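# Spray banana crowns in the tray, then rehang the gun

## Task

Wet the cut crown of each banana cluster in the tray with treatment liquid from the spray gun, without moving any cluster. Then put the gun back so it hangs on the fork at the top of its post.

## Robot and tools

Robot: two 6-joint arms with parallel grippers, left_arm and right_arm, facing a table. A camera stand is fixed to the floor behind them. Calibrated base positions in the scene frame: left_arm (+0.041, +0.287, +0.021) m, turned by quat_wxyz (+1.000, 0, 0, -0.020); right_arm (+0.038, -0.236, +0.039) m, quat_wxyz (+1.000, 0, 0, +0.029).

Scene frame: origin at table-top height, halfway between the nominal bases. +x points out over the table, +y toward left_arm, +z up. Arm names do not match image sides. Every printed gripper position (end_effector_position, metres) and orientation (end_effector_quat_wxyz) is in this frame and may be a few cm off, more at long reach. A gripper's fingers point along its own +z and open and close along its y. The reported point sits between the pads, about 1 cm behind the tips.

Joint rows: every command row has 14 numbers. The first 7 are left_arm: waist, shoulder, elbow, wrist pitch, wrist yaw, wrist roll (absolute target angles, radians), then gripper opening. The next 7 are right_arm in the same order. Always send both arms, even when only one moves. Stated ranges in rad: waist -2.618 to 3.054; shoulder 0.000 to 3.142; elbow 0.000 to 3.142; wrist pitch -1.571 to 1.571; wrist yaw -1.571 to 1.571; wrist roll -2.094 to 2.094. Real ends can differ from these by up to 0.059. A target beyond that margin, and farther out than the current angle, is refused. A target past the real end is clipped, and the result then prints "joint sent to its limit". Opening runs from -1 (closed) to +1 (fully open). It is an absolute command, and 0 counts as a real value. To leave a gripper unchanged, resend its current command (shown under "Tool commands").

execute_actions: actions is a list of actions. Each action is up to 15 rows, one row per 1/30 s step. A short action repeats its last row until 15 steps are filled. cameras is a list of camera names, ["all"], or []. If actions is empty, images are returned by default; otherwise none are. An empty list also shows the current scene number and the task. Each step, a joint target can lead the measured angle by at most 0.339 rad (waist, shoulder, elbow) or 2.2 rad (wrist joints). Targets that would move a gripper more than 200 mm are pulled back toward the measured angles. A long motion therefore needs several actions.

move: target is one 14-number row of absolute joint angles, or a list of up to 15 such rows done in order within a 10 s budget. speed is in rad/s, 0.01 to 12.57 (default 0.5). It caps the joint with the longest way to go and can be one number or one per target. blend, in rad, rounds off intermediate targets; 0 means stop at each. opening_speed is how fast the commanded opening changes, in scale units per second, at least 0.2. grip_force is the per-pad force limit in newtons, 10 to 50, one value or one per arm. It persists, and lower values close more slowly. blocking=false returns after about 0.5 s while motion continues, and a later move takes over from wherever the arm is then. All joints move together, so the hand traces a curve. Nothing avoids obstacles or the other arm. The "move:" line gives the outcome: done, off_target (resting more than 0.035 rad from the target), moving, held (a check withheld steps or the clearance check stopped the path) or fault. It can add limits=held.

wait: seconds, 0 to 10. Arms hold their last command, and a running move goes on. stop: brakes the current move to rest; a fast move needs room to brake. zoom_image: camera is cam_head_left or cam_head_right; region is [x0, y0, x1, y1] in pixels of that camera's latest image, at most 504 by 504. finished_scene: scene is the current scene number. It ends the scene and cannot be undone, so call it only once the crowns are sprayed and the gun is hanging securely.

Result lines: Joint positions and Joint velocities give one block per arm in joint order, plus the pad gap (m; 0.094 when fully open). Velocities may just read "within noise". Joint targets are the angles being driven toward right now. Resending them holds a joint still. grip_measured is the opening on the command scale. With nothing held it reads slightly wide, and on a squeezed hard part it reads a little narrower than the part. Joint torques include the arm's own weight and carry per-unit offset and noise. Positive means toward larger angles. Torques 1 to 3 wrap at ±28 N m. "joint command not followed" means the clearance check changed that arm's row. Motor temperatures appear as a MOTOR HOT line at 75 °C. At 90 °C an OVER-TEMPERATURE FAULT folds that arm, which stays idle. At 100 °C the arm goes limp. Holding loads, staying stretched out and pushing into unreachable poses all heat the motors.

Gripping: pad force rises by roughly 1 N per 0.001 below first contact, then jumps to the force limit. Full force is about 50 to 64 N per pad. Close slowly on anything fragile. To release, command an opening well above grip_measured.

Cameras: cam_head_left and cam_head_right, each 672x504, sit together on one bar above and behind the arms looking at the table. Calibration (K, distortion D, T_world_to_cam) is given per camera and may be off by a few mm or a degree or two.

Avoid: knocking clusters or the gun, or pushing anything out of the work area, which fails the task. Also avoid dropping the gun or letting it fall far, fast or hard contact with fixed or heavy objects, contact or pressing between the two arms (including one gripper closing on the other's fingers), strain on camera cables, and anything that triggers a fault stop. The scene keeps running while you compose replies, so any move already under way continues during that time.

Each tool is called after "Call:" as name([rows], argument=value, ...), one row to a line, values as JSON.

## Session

Call:
execute_actions(actions=[])

Call:
zoom_image(camera="cam_head_left", region=[80, 20, 220, 210])

Scene clock: 0.00 s.
left_arm: end_effector_position=(+0.4365, +0.2849, +0.1505) grip_measured=+1.000 end_effector_quat_wxyz=(+0.647, +0.010, +0.762, -0.011) | right_arm: end_effector_position=(+0.4447, -0.2204, +0.1565) grip_measured=+1.000 end_effector_quat_wxyz=(+0.619, +0.010, +0.785, -0.042)
Joint positions: left_arm=[0.051 1.543 0.3 1.08 0.042 0.003 0.094] | right_arm=[0.063 1.577 0.373 0.967 0.196 -0.009 0.094]
Joint velocities: within noise
Joint torques (N m): no reading
Motor temperatures (°C): left_arm=[27 28 30 36 26 26 27] | right_arm=[27 26 39 33 29 24 29]
Heat: left arm: 36 °C; right arm: 39 °C.
Joint targets: left_arm=[0.051 1.539 0.304 1.075 0.042 0.003] | right_arm=[0.063 1.576 0.374 0.953 0.197 -0.008]
Tool commands: left_gripper/opening=+1.0 right_gripper/opening=+1.0

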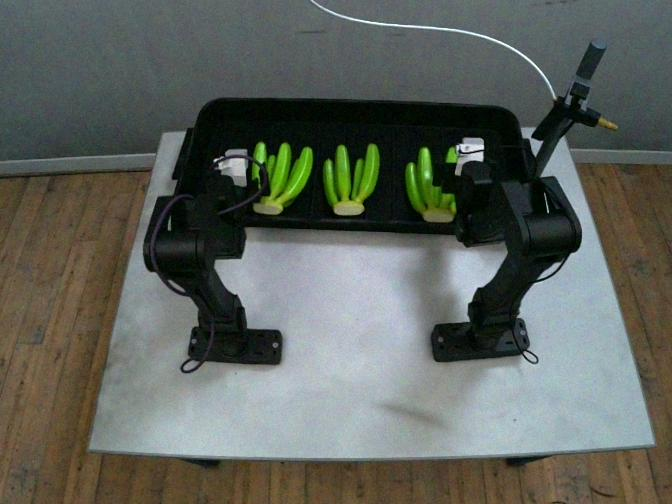

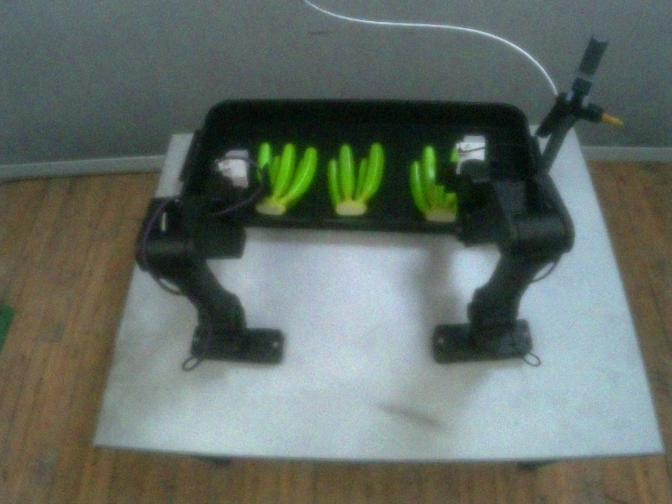

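Scaled by 2.653 from the camera's 672x504 image, which has a finer 960x720 frame.

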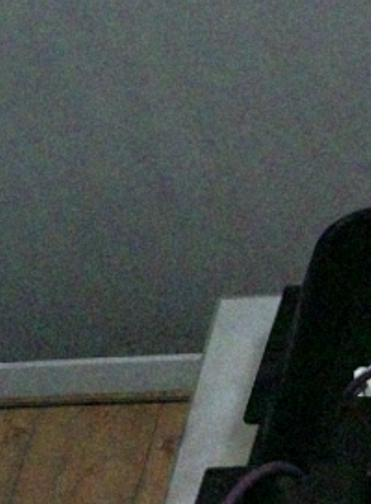

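Call:
zoom_image(camera="cam_head_left", region=[510, 30, 640, 180])

Call:
zoom_image(camera="cam_head_right", region=[510, 30, 640, 180])

Scaled by 3.360 from the camera's 672x504 image, which has a finer 960x720 frame.

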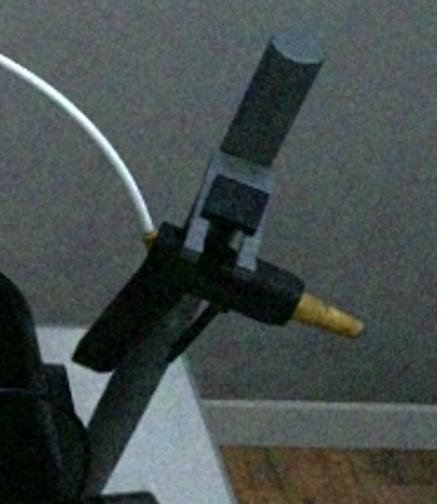

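Scaled by 3.360 from the camera's 672x504 image, which has a finer 960x720 frame.

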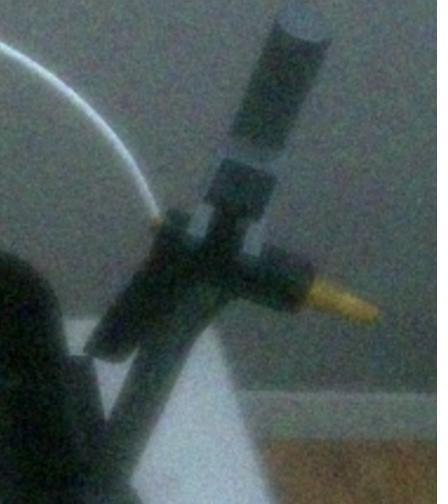

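Call:
move([
  [0.05,1.2,0.5,0.7,0.042,0,1,0.063,1.0,0.45,0.5,0.1,0,1],
  [0.9,1.0,0.5,0.5,0.012,0,1,-0.466,0.88,0.44,0.46,0.042,0,1],
], speed=0.7, blend=[0.1,0], cameras=["all"])

Call:
zoom_image(camera="cam_head_left", region=[510, 30, 640, 180])

Call:
zoom_image(camera="cam_head_left", region=[230, 130, 490, 240])

Scene clock: 40.03 s.
left_arm: end_effector_position=(+0.2878, +0.5655, +0.2787) grip_measured=+1.000 end_effector_quat_wxyz=(+0.633, -0.292, +0.660, +0.278) | right_arm: end_effector_position=(+0.3576, -0.3797, +0.3096) grip_measured=+1.000 end_effector_quat_wxyz=(+0.692, +0.154, +0.686, -0.161)
Joint positions: left_arm=[0.894 1.016 0.475 0.498 0.024 -0.002 0.094] | right_arm=[-0.459 0.893 0.426 0.479 0.05 -0.008 0.094]
Joint torques (N m): left_arm=[0.64 -3.6 10.92 1.76 -0.14 0.06] | right_arm=[-0.59 -3.03 8.8 1.5 -0.11 0.09]
Motor temperatures (°C): left_arm=[27 29 31 40 26 26 27] | right_arm=[27 28 41 40 29 24 28]
Heat: left arm: 40 °C; right arm: 41 °C.
Joint targets: left_arm=[0.900 1.000 0.500 0.500 0.012 0.000] | right_arm=[-0.466 0.880 0.440 0.460 0.042 0.000]
move: done

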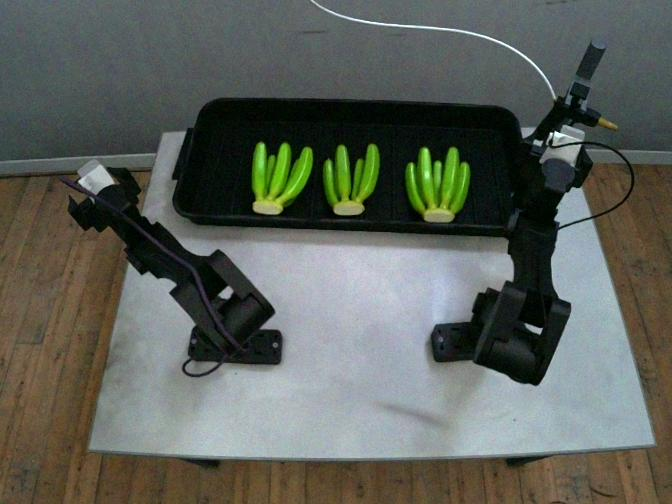

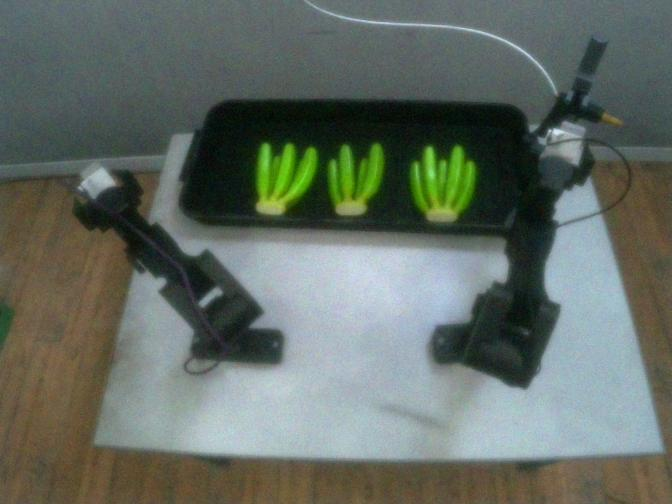

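Scaled by 3.360 from the camera's 672x504 image, which has a finer 960x720 frame.

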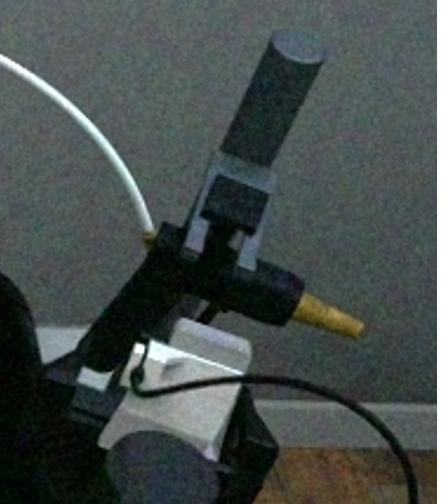

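Scaled by 1.938 from the camera's 672x504 image, which has a finer 960x720 frame.

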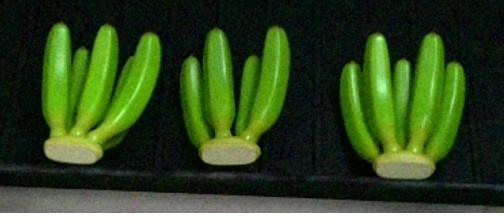

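Call:
move([
  [0.9,1.0,0.5,0.5,0.012,0,1,-0.334,0.905,0.4,0.51,0.174,0,1],
  [0.9,1.0,0.5,0.5,0.012,0,1,-0.385,1.28,0.595,0.69,0.123,0,1],
], speed=0.25, blend=[0.03,0], cameras=["cam_head_left"])

Call:
zoom_image(camera="cam_head_left", region=[510, 50, 620, 170])

Scene clock: 53.90 s.
left_arm: end_effector_position=(+0.2878, +0.5655, +0.2786) grip_measured=+1.000 end_effector_quat_wxyz=(+0.633, -0.292, +0.660, +0.278) | right_arm: end_effector_position=(+0.4265, -0.3875, +0.2950) grip_measured=+1.000 end_effector_quat_wxyz=(+0.685, +0.155, +0.694, -0.160)
Joint positions: left_arm=[0.894 1.016 0.475 0.497 0.024 -0.002 0.094] | right_arm=[-0.377 1.27 0.568 0.69 0.13 -0.008 0.094]
Joint torques (N m): left_arm=[0.66 -3.58 10.96 1.75 -0.14 0.04] | right_arm=[-0.58 -3.95 9.43 1.61 -0.12 0.1]
Heat: left arm: 41 °C; right arm: 44 °C.
Joint targets: left_arm=[0.900 1.000 0.500 0.500 0.012 0.000] | right_arm=[-0.385 1.280 0.595 0.690 0.123 0.000]
move: done
Images, in order (width x height): cam_head_left 672x504.

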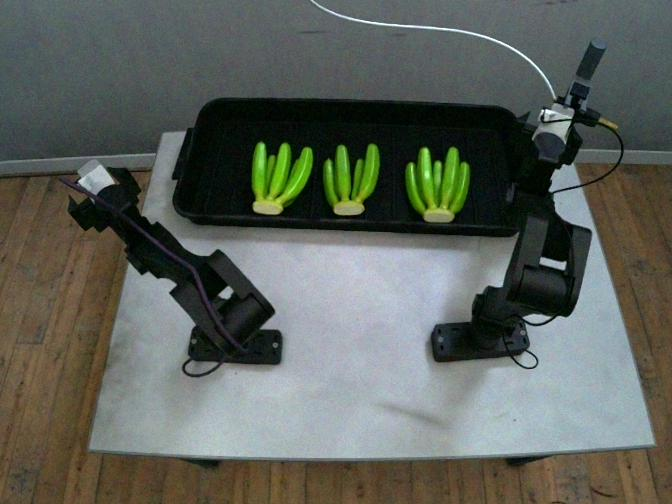

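Scaled by 4.200 from the camera's 672x504 image, which has a finer 960x720 frame.

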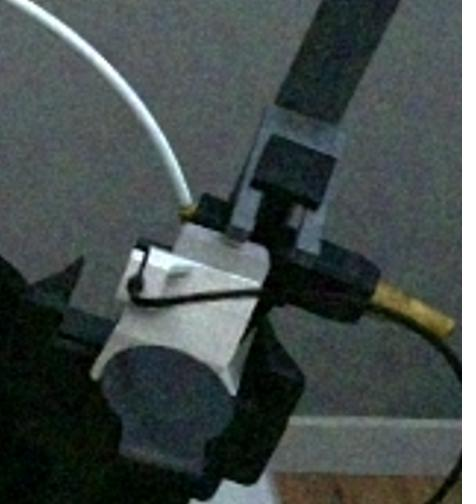

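Call:
move([
  [0.9,1.0,0.5,0.5,0.012,0,1,-0.417,1.285,0.595,0.69,0.1,0,1],
  [0.9,1.0,0.5,0.5,0.012,0,1,-0.417,1.285,0.595,0.69,0.1,0,0.1],
], speed=0.2, opening_speed=0.5, grip_force=[50,45], cameras=["cam_head_left"])

Call:
zoom_image(camera="cam_head_left", region=[510, 50, 620, 170])

Scene clock: 66.07 s.
left_arm: end_effector_position=(+0.2878, +0.5655, +0.2786) grip_measured=+1.000 end_effector_quat_wxyz=(+0.633, -0.292, +0.660, +0.278) | right_arm: end_effector_position=(+0.4218, -0.4009, +0.2939) grip_measured=+0.107 end_effector_quat_wxyz=(+0.684, +0.171, +0.691, -0.161)
Joint positions: left_arm=[0.894 1.016 0.475 0.497 0.024 -0.002 0.094] | right_arm=[-0.417 1.274 0.568 0.692 0.115 0.012 0.052]
Joint torques (N m): left_arm=[0.64 -3.63 10.95 1.76 -0.14 0.05] | right_arm=[-0.08 -3.86 9.43 1.64 -0.15 -0.11]
Heat: left arm: 41 °C; right arm: 43 °C.
Joint targets: left_arm=[0.900 1.000 0.500 0.500 0.012 0.000] | right_arm=[-0.417 1.285 0.595 0.690 0.100 0.000]
grip_force (N): 50, 45
move: done
Images, in order (width x height): cam_head_left 672x504.

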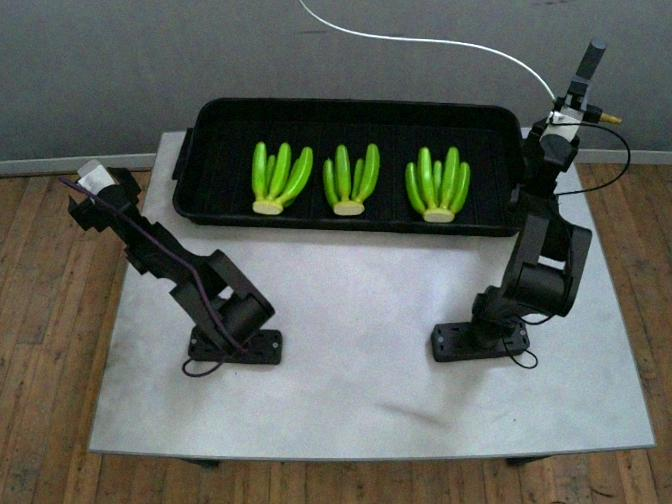

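Scaled by 4.200 from the camera's 672x504 image, which has a finer 960x720 frame.

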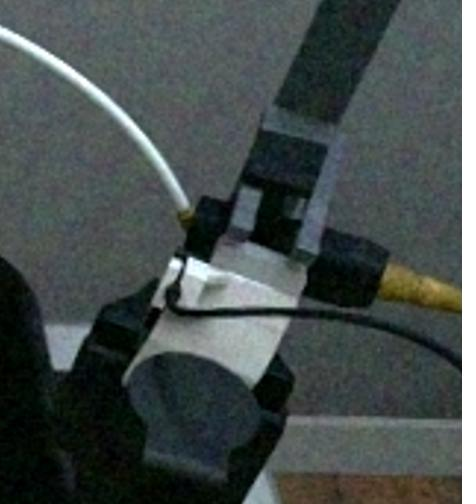

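Call:
move([
  [0.9,1.0,0.5,0.5,0.012,0,1,-0.417,1.285,0.595,0.69,0.1,0,-0.3],
], opening_speed=0.5, grip_force=[50,45], cameras=["cam_head_left"])

Call:
zoom_image(camera="cam_head_left", region=[510, 50, 620, 170])

Scene clock: 72.53 s.
left_arm: end_effector_position=(+0.2878, +0.5655, +0.2786) grip_measured=+1.000 end_effector_quat_wxyz=(+0.633, -0.292, +0.660, +0.278) | right_arm: end_effector_position=(+0.4207, -0.4032, +0.2932) grip_measured=-0.223 end_effector_quat_wxyz=(+0.683, +0.177, +0.690, -0.161)
Joint positions: left_arm=[0.894 1.016 0.475 0.497 0.024 -0.002 0.094] | right_arm=[-0.422 1.274 0.568 0.689 0.119 0.021 0.036]
Joint torques (N m): left_arm=[0.57 -3.55 10.96 1.74 -0.16 0.05] | right_arm=[0.4 -3.9 9.11 1.66 -0.19 -0.19]
Heat: left arm: 41 °C; right arm: 43 °C.
Joint targets: left_arm=[0.900 1.000 0.500 0.500 0.012 0.000] | right_arm=[-0.417 1.285 0.595 0.690 0.100 0.000]
grip_force (N): 50, 45
move: done
Images, in order (width x height): cam_head_left 672x504.

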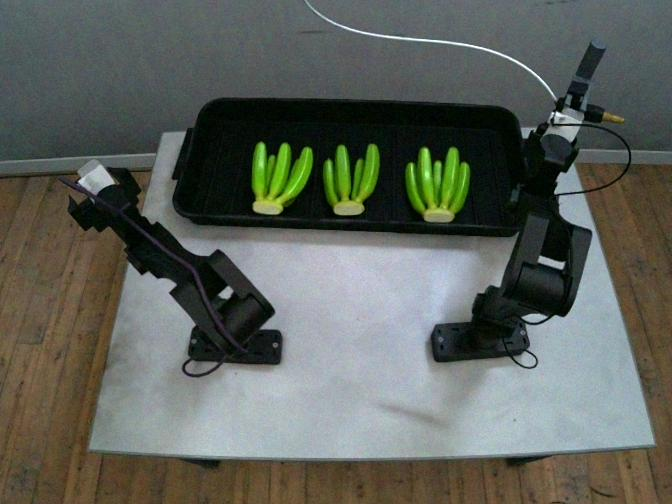

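Scaled by 4.200 from the camera's 672x504 image, which has a finer 960x720 frame.

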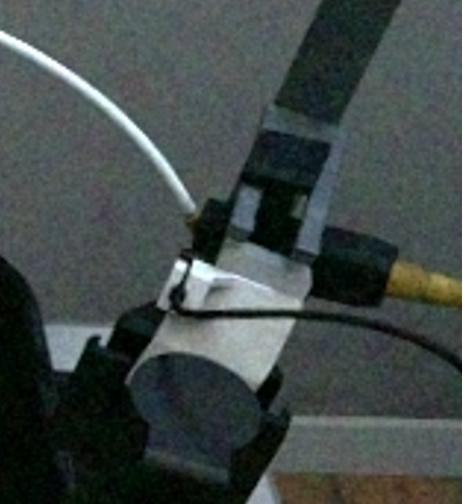

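Call:
move([
  [0.9,1.0,0.5,0.5,0.012,0,1,-0.433,1.135,0.54,0.62,0.085,0,-0.5],
  [0.9,1.0,0.5,0.5,0.012,0,1,-0.419,0.975,0.475,0.53,0.095,0,-0.5],
], speed=0.15, blend=[0.03,0], grip_force=[50,50], cameras=["cam_head_left"])

Call:
zoom_image(camera="cam_head_left", region=[510, 50, 620, 170])

Scene clock: 87.37 s.
left_arm: end_effector_position=(+0.2878, +0.5655, +0.2786) grip_measured=+1.000 end_effector_quat_wxyz=(+0.633, -0.292, +0.660, +0.278) | right_arm: end_effector_position=(+0.3775, -0.3831, +0.3111) grip_measured=-0.227 end_effector_quat_wxyz=(+0.687, +0.166, +0.689, -0.158)
Joint positions: left_arm=[0.894 1.016 0.475 0.497 0.024 -0.002 0.094] | right_arm=[-0.424 0.999 0.488 0.505 0.096 0.01 0.036]
Joint torques (N m): left_arm=[0.66 -3.66 10.86 1.77 -0.14 0.05] | right_arm=[0.49 -4.86 6.63 1.9 -0.06 -0.11]
Heat: left arm: 42 °C; right arm: 43 °C.
Joint targets: left_arm=[0.900 1.000 0.500 0.500 0.012 0.000] | right_arm=[-0.419 0.975 0.475 0.530 0.095 0.000]
move: done
Images, in order (width x height): cam_head_left 672x504.

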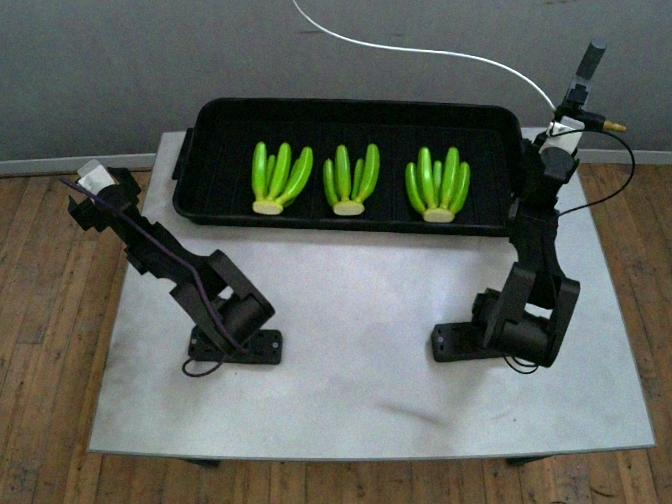

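Scaled by 4.200 from the camera's 672x504 image, which has a finer 960x720 frame.

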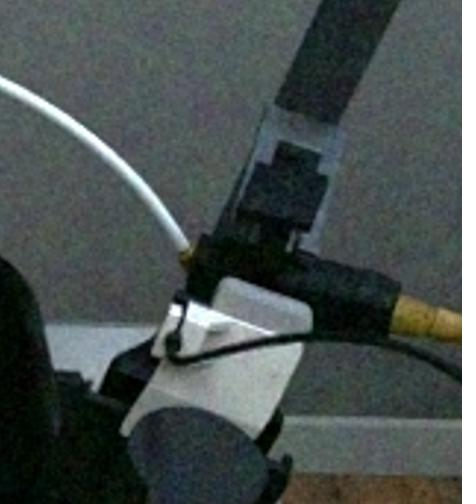

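Call:
move([
  [0.9,1.0,0.5,0.5,0.012,0,1,-0.398,0.715,0.4,0.345,0.115,0,-0.5],
], speed=0.15, cameras=["cam_head_left"])

Call:
zoom_image(camera="cam_head_left", region=[510, 50, 620, 170])

Scene clock: 97.37 s.
left_arm: end_effector_position=(+0.2878, +0.5655, +0.2786) grip_measured=+1.000 end_effector_quat_wxyz=(+0.633, -0.292, +0.660, +0.278) | right_arm: end_effector_position=(+0.3370, -0.3641, +0.3143) grip_measured=-0.228 end_effector_quat_wxyz=(+0.689, +0.164, +0.688, -0.157)
Joint positions: left_arm=[0.894 1.016 0.475 0.497 0.024 -0.002 0.094] | right_arm=[-0.407 0.734 0.414 0.319 0.108 0.009 0.036]
Joint torques (N m): left_arm=[0.54 -3.59 10.89 1.74 -0.16 0.04] | right_arm=[0.64 -2.47 6.61 1.89 0.06 -0.11]
Heat: left arm: 42 °C; right arm: 43 °C.
Joint targets: left_arm=[0.900 1.000 0.500 0.500 0.012 0.000] | right_arm=[-0.398 0.715 0.400 0.345 0.115 0.000]
move: done
Images, in order (width x height): cam_head_left 672x504.

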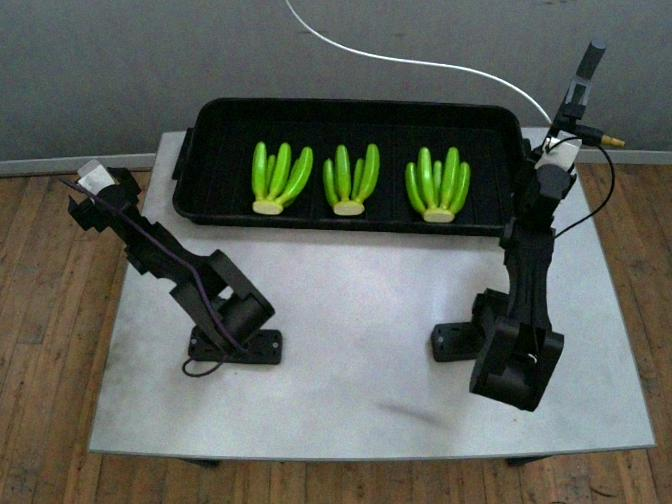

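Scaled by 4.200 from the camera's 672x504 image, which has a finer 960x720 frame.

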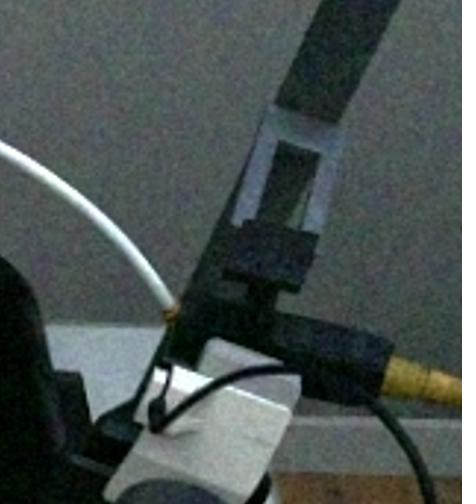

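Call:
move([
  [1.9,1.5,0.6,0.8,0,0,1,1.044,1.345,0.685,0.745,1.102,1.0,-0.5],
  [1.9,1.5,0.6,0.8,0,0,1,1.044,1.345,0.685,0.745,1.102,1.6,-0.5],
], speed=[0.7,0.25], cameras=["cam_head_left"])

Call:
zoom_image(camera="cam_head_left", region=[230, 130, 490, 240])

Scene clock: 130.27 s.
left_arm: end_effector_position=(-0.0838, +0.7123, +0.2107) grip_measured=+1.000 end_effector_quat_wxyz=(-0.397, +0.603, -0.453, -0.523) | right_arm: end_effector_position=(+0.3339, -0.0059, +0.3137) grip_measured=-0.229 end_effector_quat_wxyz=(+0.483, +0.515, +0.472, +0.528)
Joint positions: left_arm=[1.897 1.488 0.572 0.779 0.009 -0.003 0.094] | right_arm=[1.041 1.339 0.65 0.742 1.097 1.61 0.036]
Joint torques (N m): left_arm=[0.31 -4.48 10.19 1.91 -0.11 0.05] | right_arm=[0.18 -4.55 9.57 1.31 0.03 -0.1]
Heat: left arm: 42 °C; right arm: 45 °C.
Joint targets: left_arm=[1.900 1.500 0.600 0.800 0.000 0.000] | right_arm=[1.044 1.345 0.685 0.745 1.102 1.600]
move: done
Images, in order (width x height): cam_head_left 672x504.

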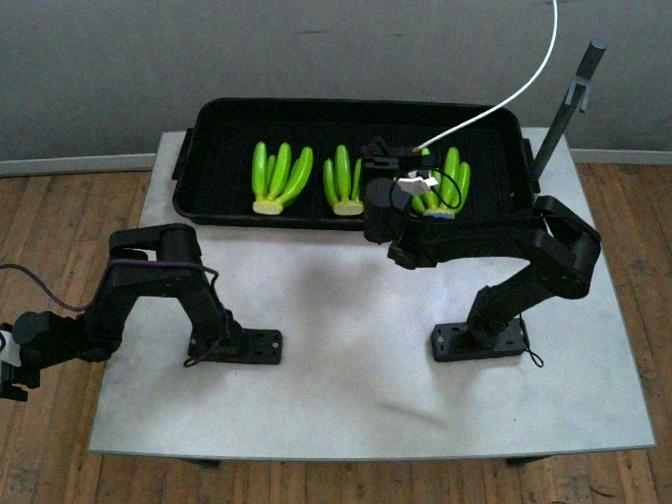

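Scaled by 1.938 from the camera's 672x504 image, which has a finer 960x720 frame.

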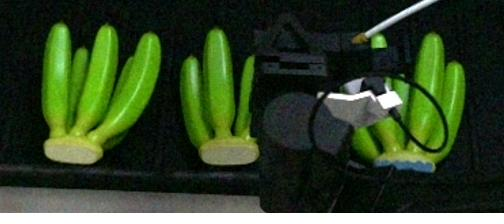

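Call:
move([
  [1.9,1.5,0.6,0.8,0,0,1,0.994,1.345,0.685,0.745,1.052,1.6,-0.5],
  [1.9,1.5,0.6,0.8,0,0,1,0.994,1.345,0.685,0.745,1.052,0.95,-0.5],
  [1.9,1.5,0.6,0.8,0,0,1,1.248,1.345,0.685,0.745,0.506,1.05,-0.5],
  [1.9,1.5,0.6,0.8,0,0,1,1.248,1.345,0.685,0.745,0.506,1.6,-0.5],
], speed=[0.25,0.25,0.5,0.25], cameras=["cam_head_left"])

Call:
zoom_image(camera="cam_head_left", region=[230, 130, 490, 240])

Scene clock: 151.30 s.
left_arm: end_effector_position=(-0.0838, +0.7123, +0.2107) grip_measured=+1.000 end_effector_quat_wxyz=(-0.397, +0.603, -0.453, -0.523) | right_arm: end_effector_position=(+0.2320, +0.1403, +0.3162) grip_measured=-0.229 end_effector_quat_wxyz=(+0.253, +0.285, +0.631, +0.676)
Joint positions: left_arm=[1.897 1.488 0.572 0.779 0.009 -0.003 0.094] | right_arm=[1.244 1.339 0.65 0.736 0.513 1.613 0.036]
Joint torques (N m): left_arm=[0.32 -4.55 10.24 1.91 -0.1 0.05] | right_arm=[0.34 -4.9 10.11 1.68 -0.1 -0.14]
Motor temperatures (°C): left_arm=[27 29 35 42 26 26 26] | right_arm=[27 27 46 43 29 24 31]
Heat: left arm: 42 °C; right arm: 46 °C.
Joint targets: left_arm=[1.900 1.500 0.600 0.800 0.000 0.000] | right_arm=[1.248 1.345 0.685 0.745 0.506 1.600]
move: done
Images, in order (width x height): cam_head_left 672x504.

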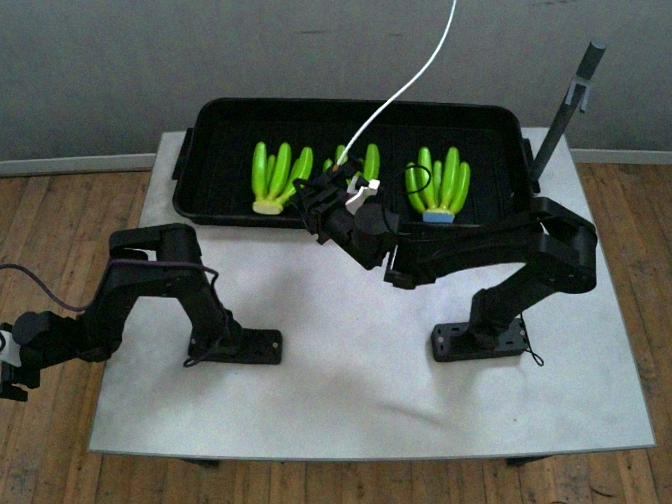

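Scaled by 1.938 from the camera's 672x504 image, which has a finer 960x720 frame.

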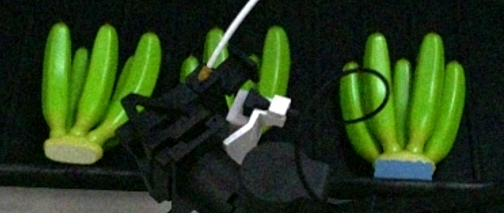

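Call:
move([
  [1.9,1.5,0.6,0.8,0,0,1,1.211,1.75,1.09,0.75,0.069,1.6,-0.5],
  [1.9,1.5,0.6,0.8,0,0,1,1.211,1.75,1.09,0.75,0.069,1.0,-0.5],
], speed=[0.5,0.25], cameras=["cam_head_left"])

Call:
zoom_image(camera="cam_head_left", region=[230, 130, 490, 240])

Scene clock: 161.40 s.
left_arm: end_effector_position=(-0.0838, +0.7123, +0.2107) grip_measured=+1.000 end_effector_quat_wxyz=(-0.397, +0.603, -0.453, -0.523) | right_arm: end_effector_position=(+0.2055, +0.2797, +0.3175) grip_measured=-0.229 end_effector_quat_wxyz=(+0.313, -0.058, +0.692, +0.648)
Joint positions: left_arm=[1.897 1.488 0.572 0.779 0.009 -0.003 0.094] | right_arm=[1.221 1.74 1.051 0.724 0.073 1.034 0.036]
Joint torques (N m): left_arm=[0.31 -4.55 10.22 1.94 -0.11 0.05] | right_arm=[-0.88 -8.91 10.15 1.93 -0.06 -0.39]
Heat: left arm: 42 °C; right arm: 46 °C.
Joint targets: left_arm=[1.900 1.500 0.600 0.800 0.000 0.000] | right_arm=[1.211 1.750 1.090 0.750 0.069 1.000]
move: off_target (right_arm); right_arm: the elbow is farthest, 0.039 rad from its target
Images, in order (width x height): cam_head_left 672x504.

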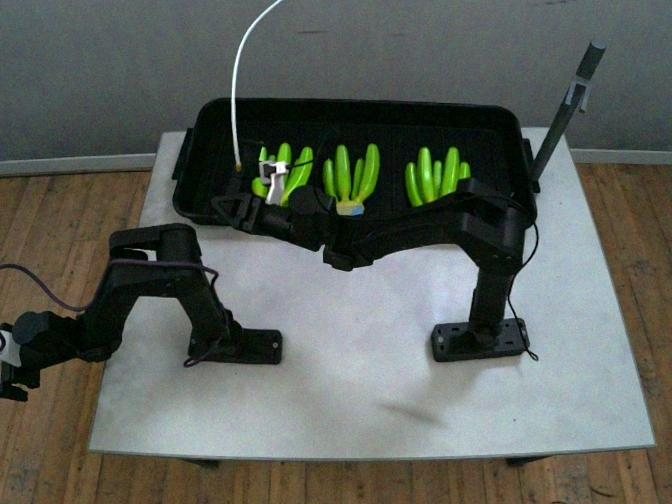

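Scaled by 1.938 from the camera's 672x504 image, which has a finer 960x720 frame.

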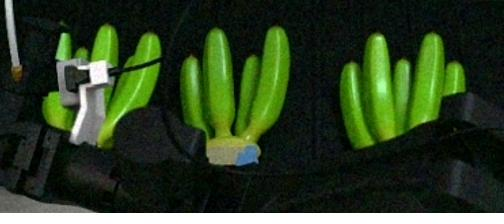

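Call:
move([
  [1.9,1.5,0.6,0.8,0,0,1,1.211,1.75,1.09,0.87,0.069,1.0,-0.5],
  [1.9,1.5,0.6,0.8,0,0,1,1.211,1.75,1.09,0.87,0.069,1.6,-0.5],
  [1.9,1.5,0.6,0.8,0,0,1,1.211,1.75,1.09,0.64,0.069,1.6,-0.5],
  [1.9,1.5,0.6,0.8,0,0,1,1.211,1.75,1.09,0.64,0.069,1.0,-0.5],
  [1.9,1.5,0.6,0.8,0,0,1,1.248,1.345,0.685,0.745,0.506,1.0,-0.5],
], speed=[0.3,0.3,0.3,0.3,0.5], blend=[0.03,0.03,0.03,0.03,0], cameras=["cam_head_left"])

Call:
zoom_image(camera="cam_head_left", region=[230, 130, 490, 240])

Scene clock: 187.77 s.
left_arm: end_effector_position=(-0.0838, +0.7123, +0.2107) grip_measured=+1.000 end_effector_quat_wxyz=(-0.397, +0.603, -0.453, -0.523) | right_arm: end_effector_position=(+0.2342, +0.1511, +0.3210) grip_measured=-0.229 end_effector_quat_wxyz=(+0.433, +0.087, +0.688, +0.576)
Joint positions: left_arm=[1.897 1.488 0.572 0.779 0.009 -0.003 0.094] | right_arm=[1.24 1.371 0.698 0.716 0.496 1.032 0.036]
Joint torques (N m): left_arm=[0.35 -4.45 10.24 1.93 -0.12 0.04] | right_arm=[0.5 -8.12 6.42 1.83 0.09 -0.33]
Heat: left arm: 43 °C; right arm: 46 °C.
Joint targets: left_arm=[1.900 1.500 0.600 0.800 0.000 0.000] | right_arm=[1.248 1.345 0.685 0.745 0.506 1.000]
move: done
Images, in order (width x height): cam_head_left 672x504.

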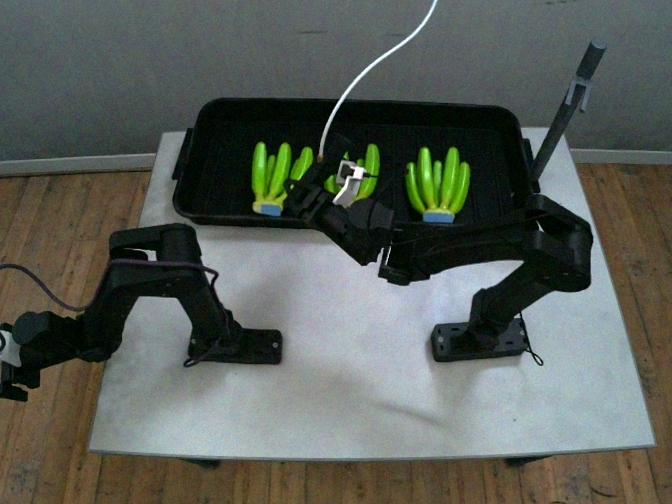

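Scaled by 1.938 from the camera's 672x504 image, which has a finer 960x720 frame.

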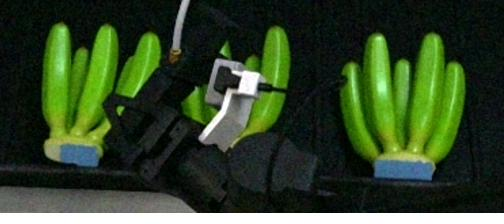

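Call:
move([
  [1.9,1.5,0.6,0.8,0,0,1,1.248,1.345,0.685,0.86,0.506,1.0,-0.5],
  [1.9,1.5,0.6,0.8,0,0,1,1.248,1.345,0.685,0.86,0.506,1.7,-0.5],
  [1.9,1.5,0.6,0.8,0,0,1,1.248,1.345,0.685,0.8,0.506,1.7,-0.5],
  [1.9,1.5,0.6,0.8,0,0,1,1.248,1.345,0.685,0.8,0.506,1.0,-0.5],
  [1.9,1.5,0.6,0.8,0,0,1,1.211,1.75,1.09,0.96,0.069,1.0,-0.5],
  [1.9,1.5,0.6,0.8,0,0,1,1.211,1.75,1.09,0.96,0.069,1.7,-0.5],
], speed=[0.3,0.35,0.3,0.35,0.6,0.35], blend=[0.03,0.03,0.03,0.03,0.03,0], cameras=["cam_head_left"])

Call:
zoom_image(camera="cam_head_left", region=[230, 130, 490, 240])

Scene clock: 205.07 s.
left_arm: end_effector_position=(-0.0838, +0.7123, +0.2107) grip_measured=+1.000 end_effector_quat_wxyz=(-0.397, +0.603, -0.453, -0.523) | right_arm: end_effector_position=(+0.2046, +0.2734, +0.3660) grip_measured=-0.229 end_effector_quat_wxyz=(+0.084, +0.164, +0.600, +0.779)
Joint positions: left_arm=[1.897 1.488 0.572 0.779 0.009 -0.003 0.094] | right_arm=[1.221 1.74 1.052 0.919 0.079 1.712 0.036]
Joint torques (N m): left_arm=[0.35 -4.53 10.17 1.92 -0.11 0.05] | right_arm=[-0.94 -8.9 10.28 1.92 -0.17 -0.14]
Heat: left arm: 43 °C; right arm: 47 °C.
Joint targets: left_arm=[1.900 1.500 0.600 0.800 0.000 0.000] | right_arm=[1.211 1.750 1.090 0.960 0.069 1.700]
move: off_target (right_arm); right_arm: the wrist pitch is farthest, 0.041 rad from its target
Images, in order (width x height): cam_head_left 672x504.

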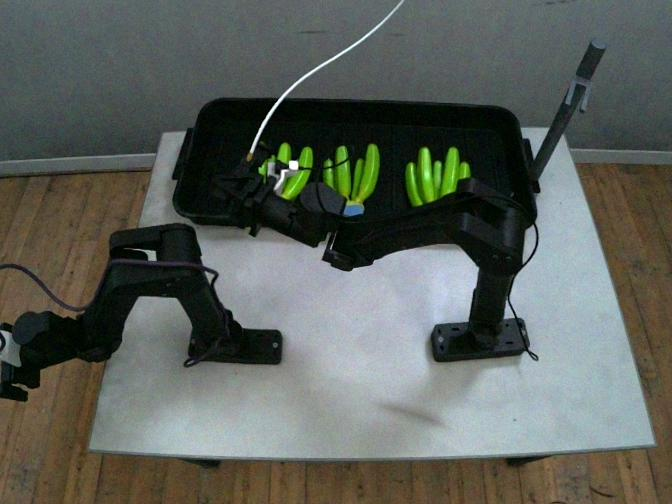

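Scaled by 1.938 from the camera's 672x504 image, which has a finer 960x720 frame.

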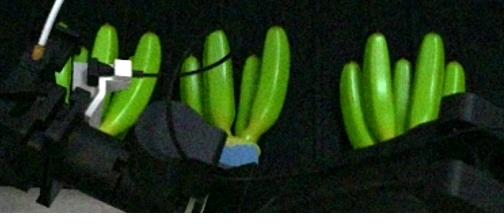

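Roll back over left at another pitch, then return to the right-cluster pose to view everything.

Call:
move([
  [1.9,1.5,0.6,0.8,0,0,1,1.211,1.75,1.09,0.9,0.069,1.7,-0.5],
  [1.9,1.5,0.6,0.8,0,0,1,1.211,1.75,1.09,0.9,0.069,1.0,-0.5],
  [1.9,1.5,0.6,0.8,0,0,1,1.0,1.345,0.685,0.745,1.1,1.0,-0.5],
  [1.9,1.5,0.6,0.8,0,0,1,0.3,0.9,0.5,0.5,0.7,0.5,-0.5],
], speed=[0.3,0.35,0.7,0.7], blend=[0.03,0.03,0.1,0], cameras=["cam_head_left"])

Call:
zoom_image(camera="cam_head_left", region=[230, 130, 490, 240])

Scene clock: 222.80 s.
left_arm: end_effector_position=(-0.0838, +0.7123, +0.2107) grip_measured=+1.000 end_effector_quat_wxyz=(-0.397, +0.603, -0.453, -0.523) | right_arm: end_effector_position=(+0.3728, -0.2336, +0.3458) grip_measured=-0.229 end_effector_quat_wxyz=(+0.726, +0.307, +0.610, +0.082)
Joint positions: left_arm=[1.897 1.488 0.572 0.779 0.009 -0.003 0.094] | right_arm=[0.306 0.915 0.516 0.49 0.716 0.52 0.036]
Joint torques (N m): left_arm=[0.28 -4.55 10.18 1.94 -0.11 0.05] | right_arm=[-0.58 -3.51 6.43 1.6 -0.25 -0.22]
Motor temperatures (°C): left_arm=[27 29 36 43 26 26 26] | right_arm=[27 31 47 49 29 24 32]
Heat: left arm: 43 °C; right arm: 49 °C.
Joint targets: left_arm=[1.900 1.500 0.600 0.800 0.000 0.000] | right_arm=[0.300 0.900 0.500 0.500 0.700 0.500]
move: done
Images, in order (width x height): cam_head_left 672x504.

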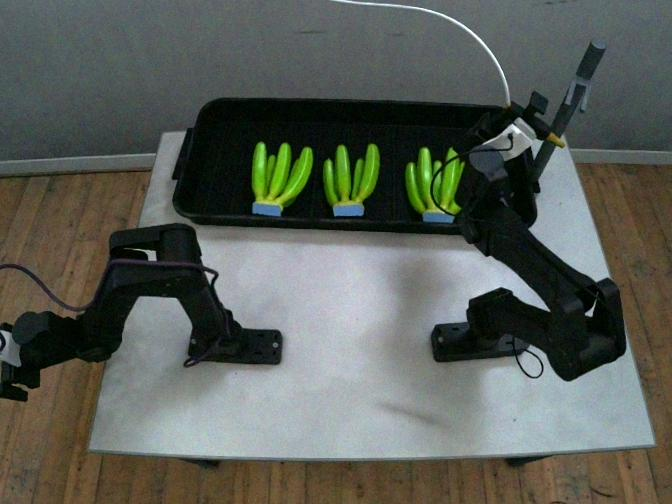

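Scaled by 1.938 from the camera's 672x504 image, which has a finer 960x720 frame.

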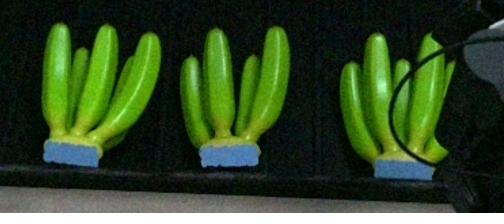

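Call:
move([
  [1.9,1.5,0.6,0.8,0,0,1,0.15,0.65,0.44,0.3,0.5,0.2,-0.5],
  [1.9,1.5,0.6,0.8,0,0,1,-0.415,0.738,0.45,0.345,0.105,0,-0.5],
], speed=[0.6,0.4], blend=[0.1,0], cameras=["cam_head_left"])

Call:
zoom_image(camera="cam_head_left", region=[510, 50, 620, 170])

Scene clock: 235.60 s.
left_arm: end_effector_position=(-0.0838, +0.7123, +0.2107) grip_measured=+1.000 end_effector_quat_wxyz=(-0.397, +0.603, -0.453, -0.523) | right_arm: end_effector_position=(+0.3377, -0.3670, +0.3281) grip_measured=-0.229 end_effector_quat_wxyz=(+0.694, +0.168, +0.682, -0.161)
Joint positions: left_arm=[1.897 1.488 0.572 0.779 0.009 -0.003 0.094] | right_arm=[-0.409 0.742 0.455 0.302 0.119 0.011 0.036]
Joint torques (N m): left_arm=[0.34 -4.44 10.24 1.92 -0.12 0.06] | right_arm=[-0.65 -1.06 7.23 2.07 -0.16 -0.09]
Heat: left arm: 44 °C; right arm: 48 °C.
Joint targets: left_arm=[1.900 1.500 0.600 0.800 0.000 0.000] | right_arm=[-0.415 0.738 0.450 0.345 0.105 0.000]
move: off_target (right_arm); right_arm: the wrist pitch is farthest, 0.043 rad from its target
Images, in order (width x height): cam_head_left 672x504.

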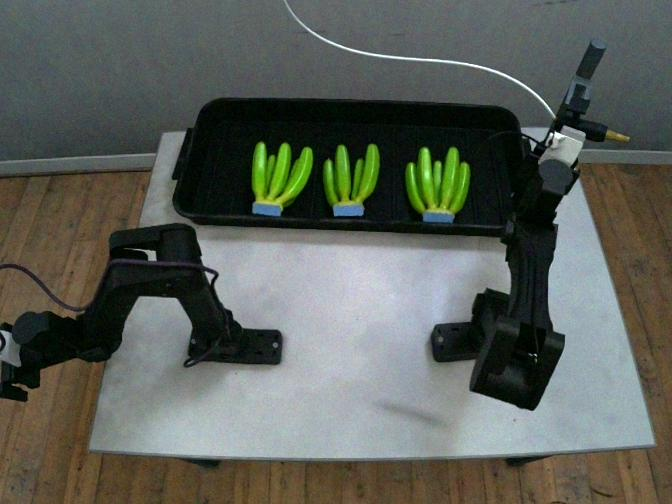

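Scaled by 4.200 from the camera's 672x504 image, which has a finer 960x720 frame.

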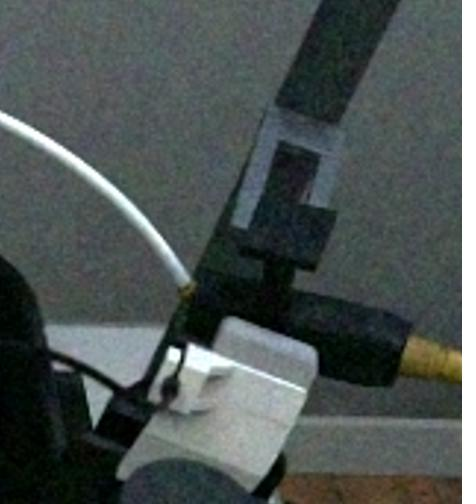

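Call:
move([
  [1.9,1.5,0.6,0.8,0,0,1,-0.41,0.738,0.4,0.36,0.1,0,-0.5],
  [1.9,1.5,0.6,0.8,0,0,1,-0.41,0.738,0.445,0.36,0.1,0,-0.5],
  [1.9,1.5,0.6,0.8,0,0,1,-0.425,1.0,0.523,0.54,0.088,0,-0.5],
], speed=0.15, cameras=["cam_head_left"])

Call:
zoom_image(camera="cam_head_left", region=[510, 50, 620, 170])

Scene clock: 247.47 s.
left_arm: end_effector_position=(-0.0838, +0.7123, +0.2107) grip_measured=+1.000 end_effector_quat_wxyz=(-0.397, +0.603, -0.453, -0.523) | right_arm: end_effector_position=(+0.3779, -0.3817, +0.3054) grip_measured=-0.229 end_effector_quat_wxyz=(+0.682, +0.166, +0.695, -0.157)
Joint positions: left_arm=[1.897 1.488 0.572 0.779 0.009 -0.003 0.094] | right_arm=[-0.417 1.001 0.482 0.498 0.101 0.011 0.036]
Joint torques (N m): left_arm=[0.38 -4.55 10.19 1.94 -0.11 0.05] | right_arm=[-0.59 -2.81 11.07 2.07 -0.22 -0.1]
Heat: left arm: 44 °C; right arm: 49 °C.
Joint targets: left_arm=[1.900 1.500 0.600 0.800 0.000 0.000] | right_arm=[-0.425 1.000 0.523 0.540 0.088 0.000]
move: off_target (right_arm); right_arm: the wrist pitch is farthest, 0.042 rad from its target
Images, in order (width x height): cam_head_left 672x504.

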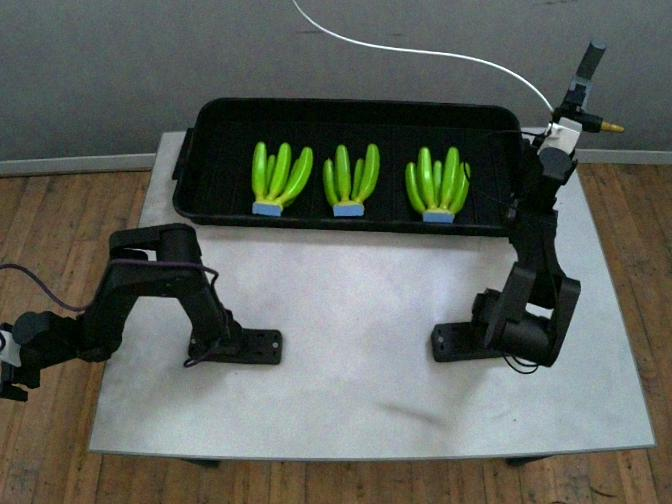

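Scaled by 4.200 from the camera's 672x504 image, which has a finer 960x720 frame.

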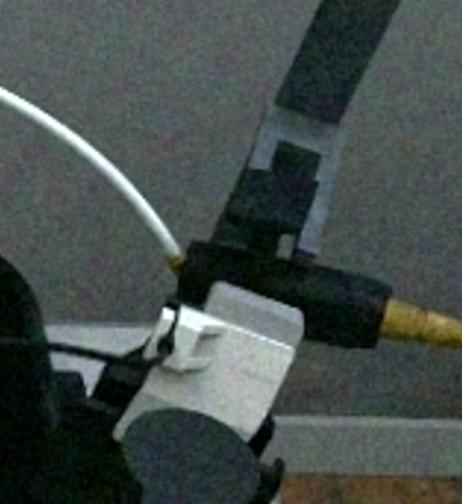

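Call:
move([
  [1.9,1.5,0.6,0.8,0,0,1,-0.448,0.995,0.538,0.555,0.075,0,-0.5],
], speed=0.15, cameras=["cam_head_left"])

Call:
zoom_image(camera="cam_head_left", region=[530, 60, 610, 140])

Scene clock: 256.20 s.
left_arm: end_effector_position=(-0.0838, +0.7123, +0.2107) grip_measured=+1.000 end_effector_quat_wxyz=(-0.397, +0.603, -0.453, -0.523) | right_arm: end_effector_position=(+0.3762, -0.3877, +0.3120) grip_measured=-0.229 end_effector_quat_wxyz=(+0.687, +0.169, +0.688, -0.161)
Joint positions: left_arm=[1.897 1.488 0.572 0.779 0.009 -0.003 0.094] | right_arm=[-0.44 1.001 0.492 0.505 0.089 0.01 0.036]
Joint torques (N m): left_arm=[0.34 -4.56 10.28 1.92 -0.11 0.05] | right_arm=[-0.83 -3.37 11.54 2.17 -0.16 -0.08]
Heat: left arm: 44 °C; right arm: 49 °C.
Joint targets: left_arm=[1.900 1.500 0.600 0.800 0.000 0.000] | right_arm=[-0.448 0.995 0.538 0.555 0.075 0.000]
move: off_target (right_arm); right_arm: the wrist pitch is farthest, 0.050 rad from its target
Images, in order (width x height): cam_head_left 672x504.

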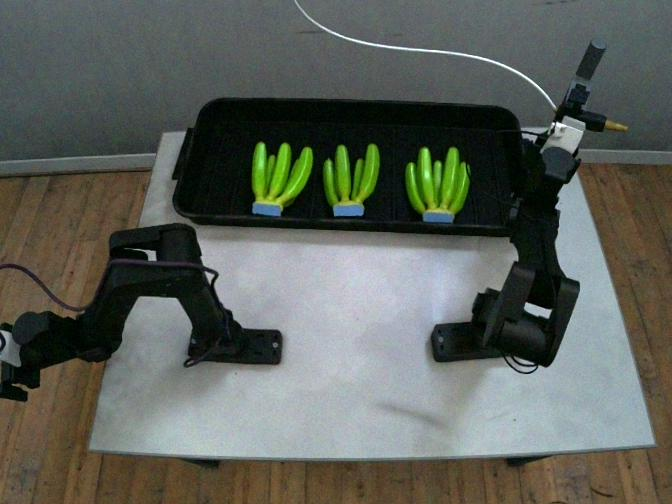

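Scaled by 6.300 from the camera's 672x504 image, which has a finer 960x720 frame.

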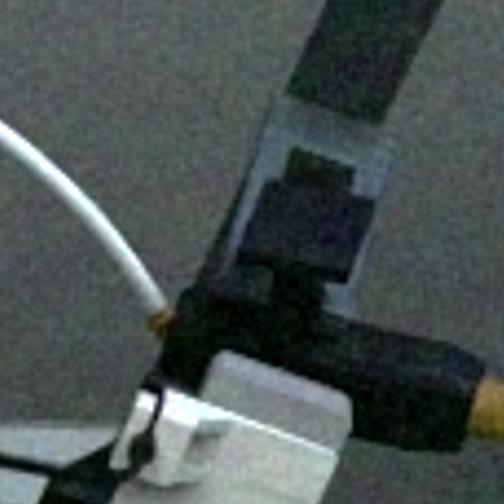

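Call:
move([
  [1.9,1.5,0.6,0.8,0,0,1,-0.443,1.135,0.575,0.645,0.085,0,-0.5],
  [1.9,1.5,0.6,0.8,0,0,1,-0.432,1.285,0.608,0.735,0.103,0,-0.5],
], speed=0.12, blend=[0.03,0], cameras=["cam_head_left"])

Call:
zoom_image(camera="cam_head_left", region=[510, 50, 620, 170])

Scene clock: 270.40 s.
left_arm: end_effector_position=(-0.0838, +0.7123, +0.2107) grip_measured=+1.000 end_effector_quat_wxyz=(-0.397, +0.603, -0.453, -0.523) | right_arm: end_effector_position=(+0.4205, -0.4073, +0.2941) grip_measured=-0.229 end_effector_quat_wxyz=(+0.683, +0.172, +0.690, -0.164)
Joint positions: left_arm=[1.897 1.488 0.572 0.779 0.009 -0.003 0.094] | right_arm=[-0.44 1.28 0.571 0.697 0.098 0.01 0.036]
Joint torques (N m): left_arm=[0.32 -4.55 10.24 1.93 -0.12 0.04] | right_arm=[0.68 -4.37 10.35 2.02 -0.01 -0.07]
Motor temperatures (°C): left_arm=[27 29 36 44 26 26 26] | right_arm=[27 28 52 50 29 24 32]
Heat: left arm: 44 °C; right arm: 52 °C.
Joint targets: left_arm=[1.900 1.500 0.600 0.800 0.000 0.000] | right_arm=[-0.432 1.285 0.608 0.735 0.103 0.000]
move: off_target (right_arm); right_arm: the wrist pitch is farthest, 0.038 rad from its target
Images, in order (width x height): cam_head_left 672x504.

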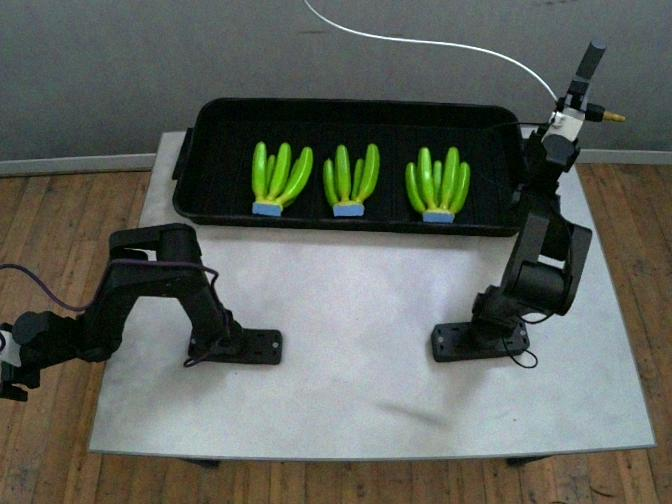

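Scaled by 4.200 from the camera's 672x504 image, which has a finer 960x720 frame.

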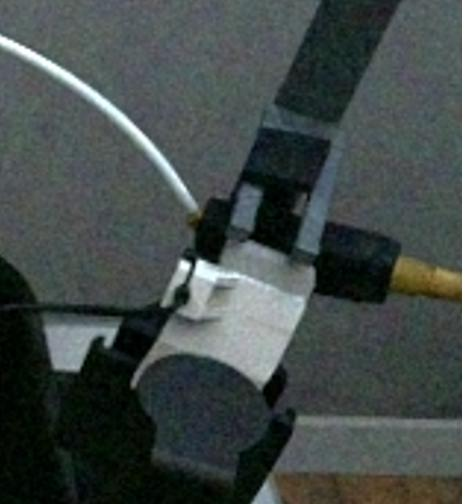

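Seated. Release and retreat.

Call:
move([
  [1.9,1.5,0.6,0.8,0,0,1,-0.432,1.285,0.6,0.725,0.103,0,1],
  [1.9,1.5,0.6,0.8,0,0,1,-0.43,0.98,0.49,0.53,0.095,0,1],
  [1.9,1.5,0.6,0.8,0,0,1,-0.398,0.715,0.4,0.345,0.115,0,1],
], speed=[0.1,0.25,0.3], blend=[0,0.03,0], opening_speed=0.6, cameras=["cam_head_left"])

Call:
zoom_image(camera="cam_head_left", region=[510, 30, 640, 180])

Scene clock: 288.07 s.
left_arm: end_effector_position=(-0.0838, +0.7123, +0.2107) grip_measured=+1.000 end_effector_quat_wxyz=(-0.397, +0.603, -0.453, -0.523) | right_arm: end_effector_position=(+0.3354, -0.3636, +0.3328) grip_measured=+0.998 end_effector_quat_wxyz=(+0.710, +0.160, +0.666, -0.161)
Joint positions: left_arm=[1.897 1.488 0.572 0.779 0.009 -0.003 0.094] | right_arm=[-0.407 0.726 0.423 0.364 0.109 0.005 0.094]
Joint torques (N m): left_arm=[0.23 -4.55 10.26 1.93 -0.11 0.08] | right_arm=[0.72 -1.66 5.97 1.49 0.05 -0.04]
Heat: left arm: 44 °C; right arm: 51 °C.
Joint targets: left_arm=[1.900 1.500 0.600 0.800 0.000 0.000] | right_arm=[-0.398 0.715 0.400 0.345 0.115 0.000]
move: done
Images, in order (width x height): cam_head_left 672x504.

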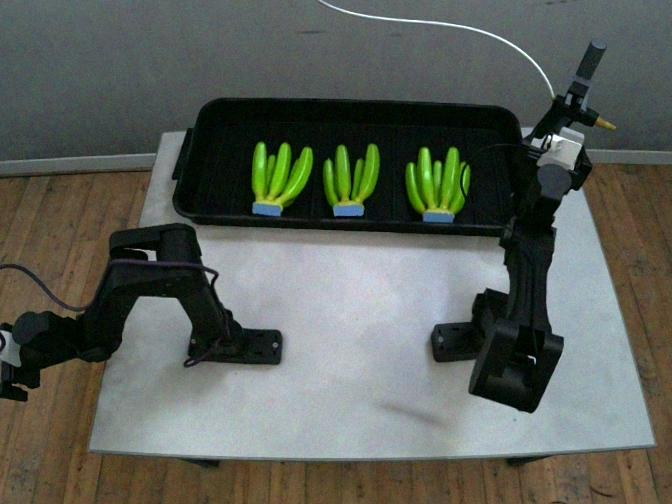

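Scaled by 3.360 from the camera's 672x504 image, which has a finer 960x720 frame.

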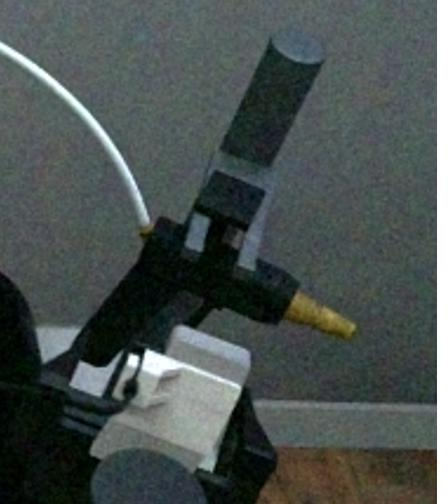

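Hung freely.

Call:
finished_scene(scene=2)

The scene is finished: the task was done.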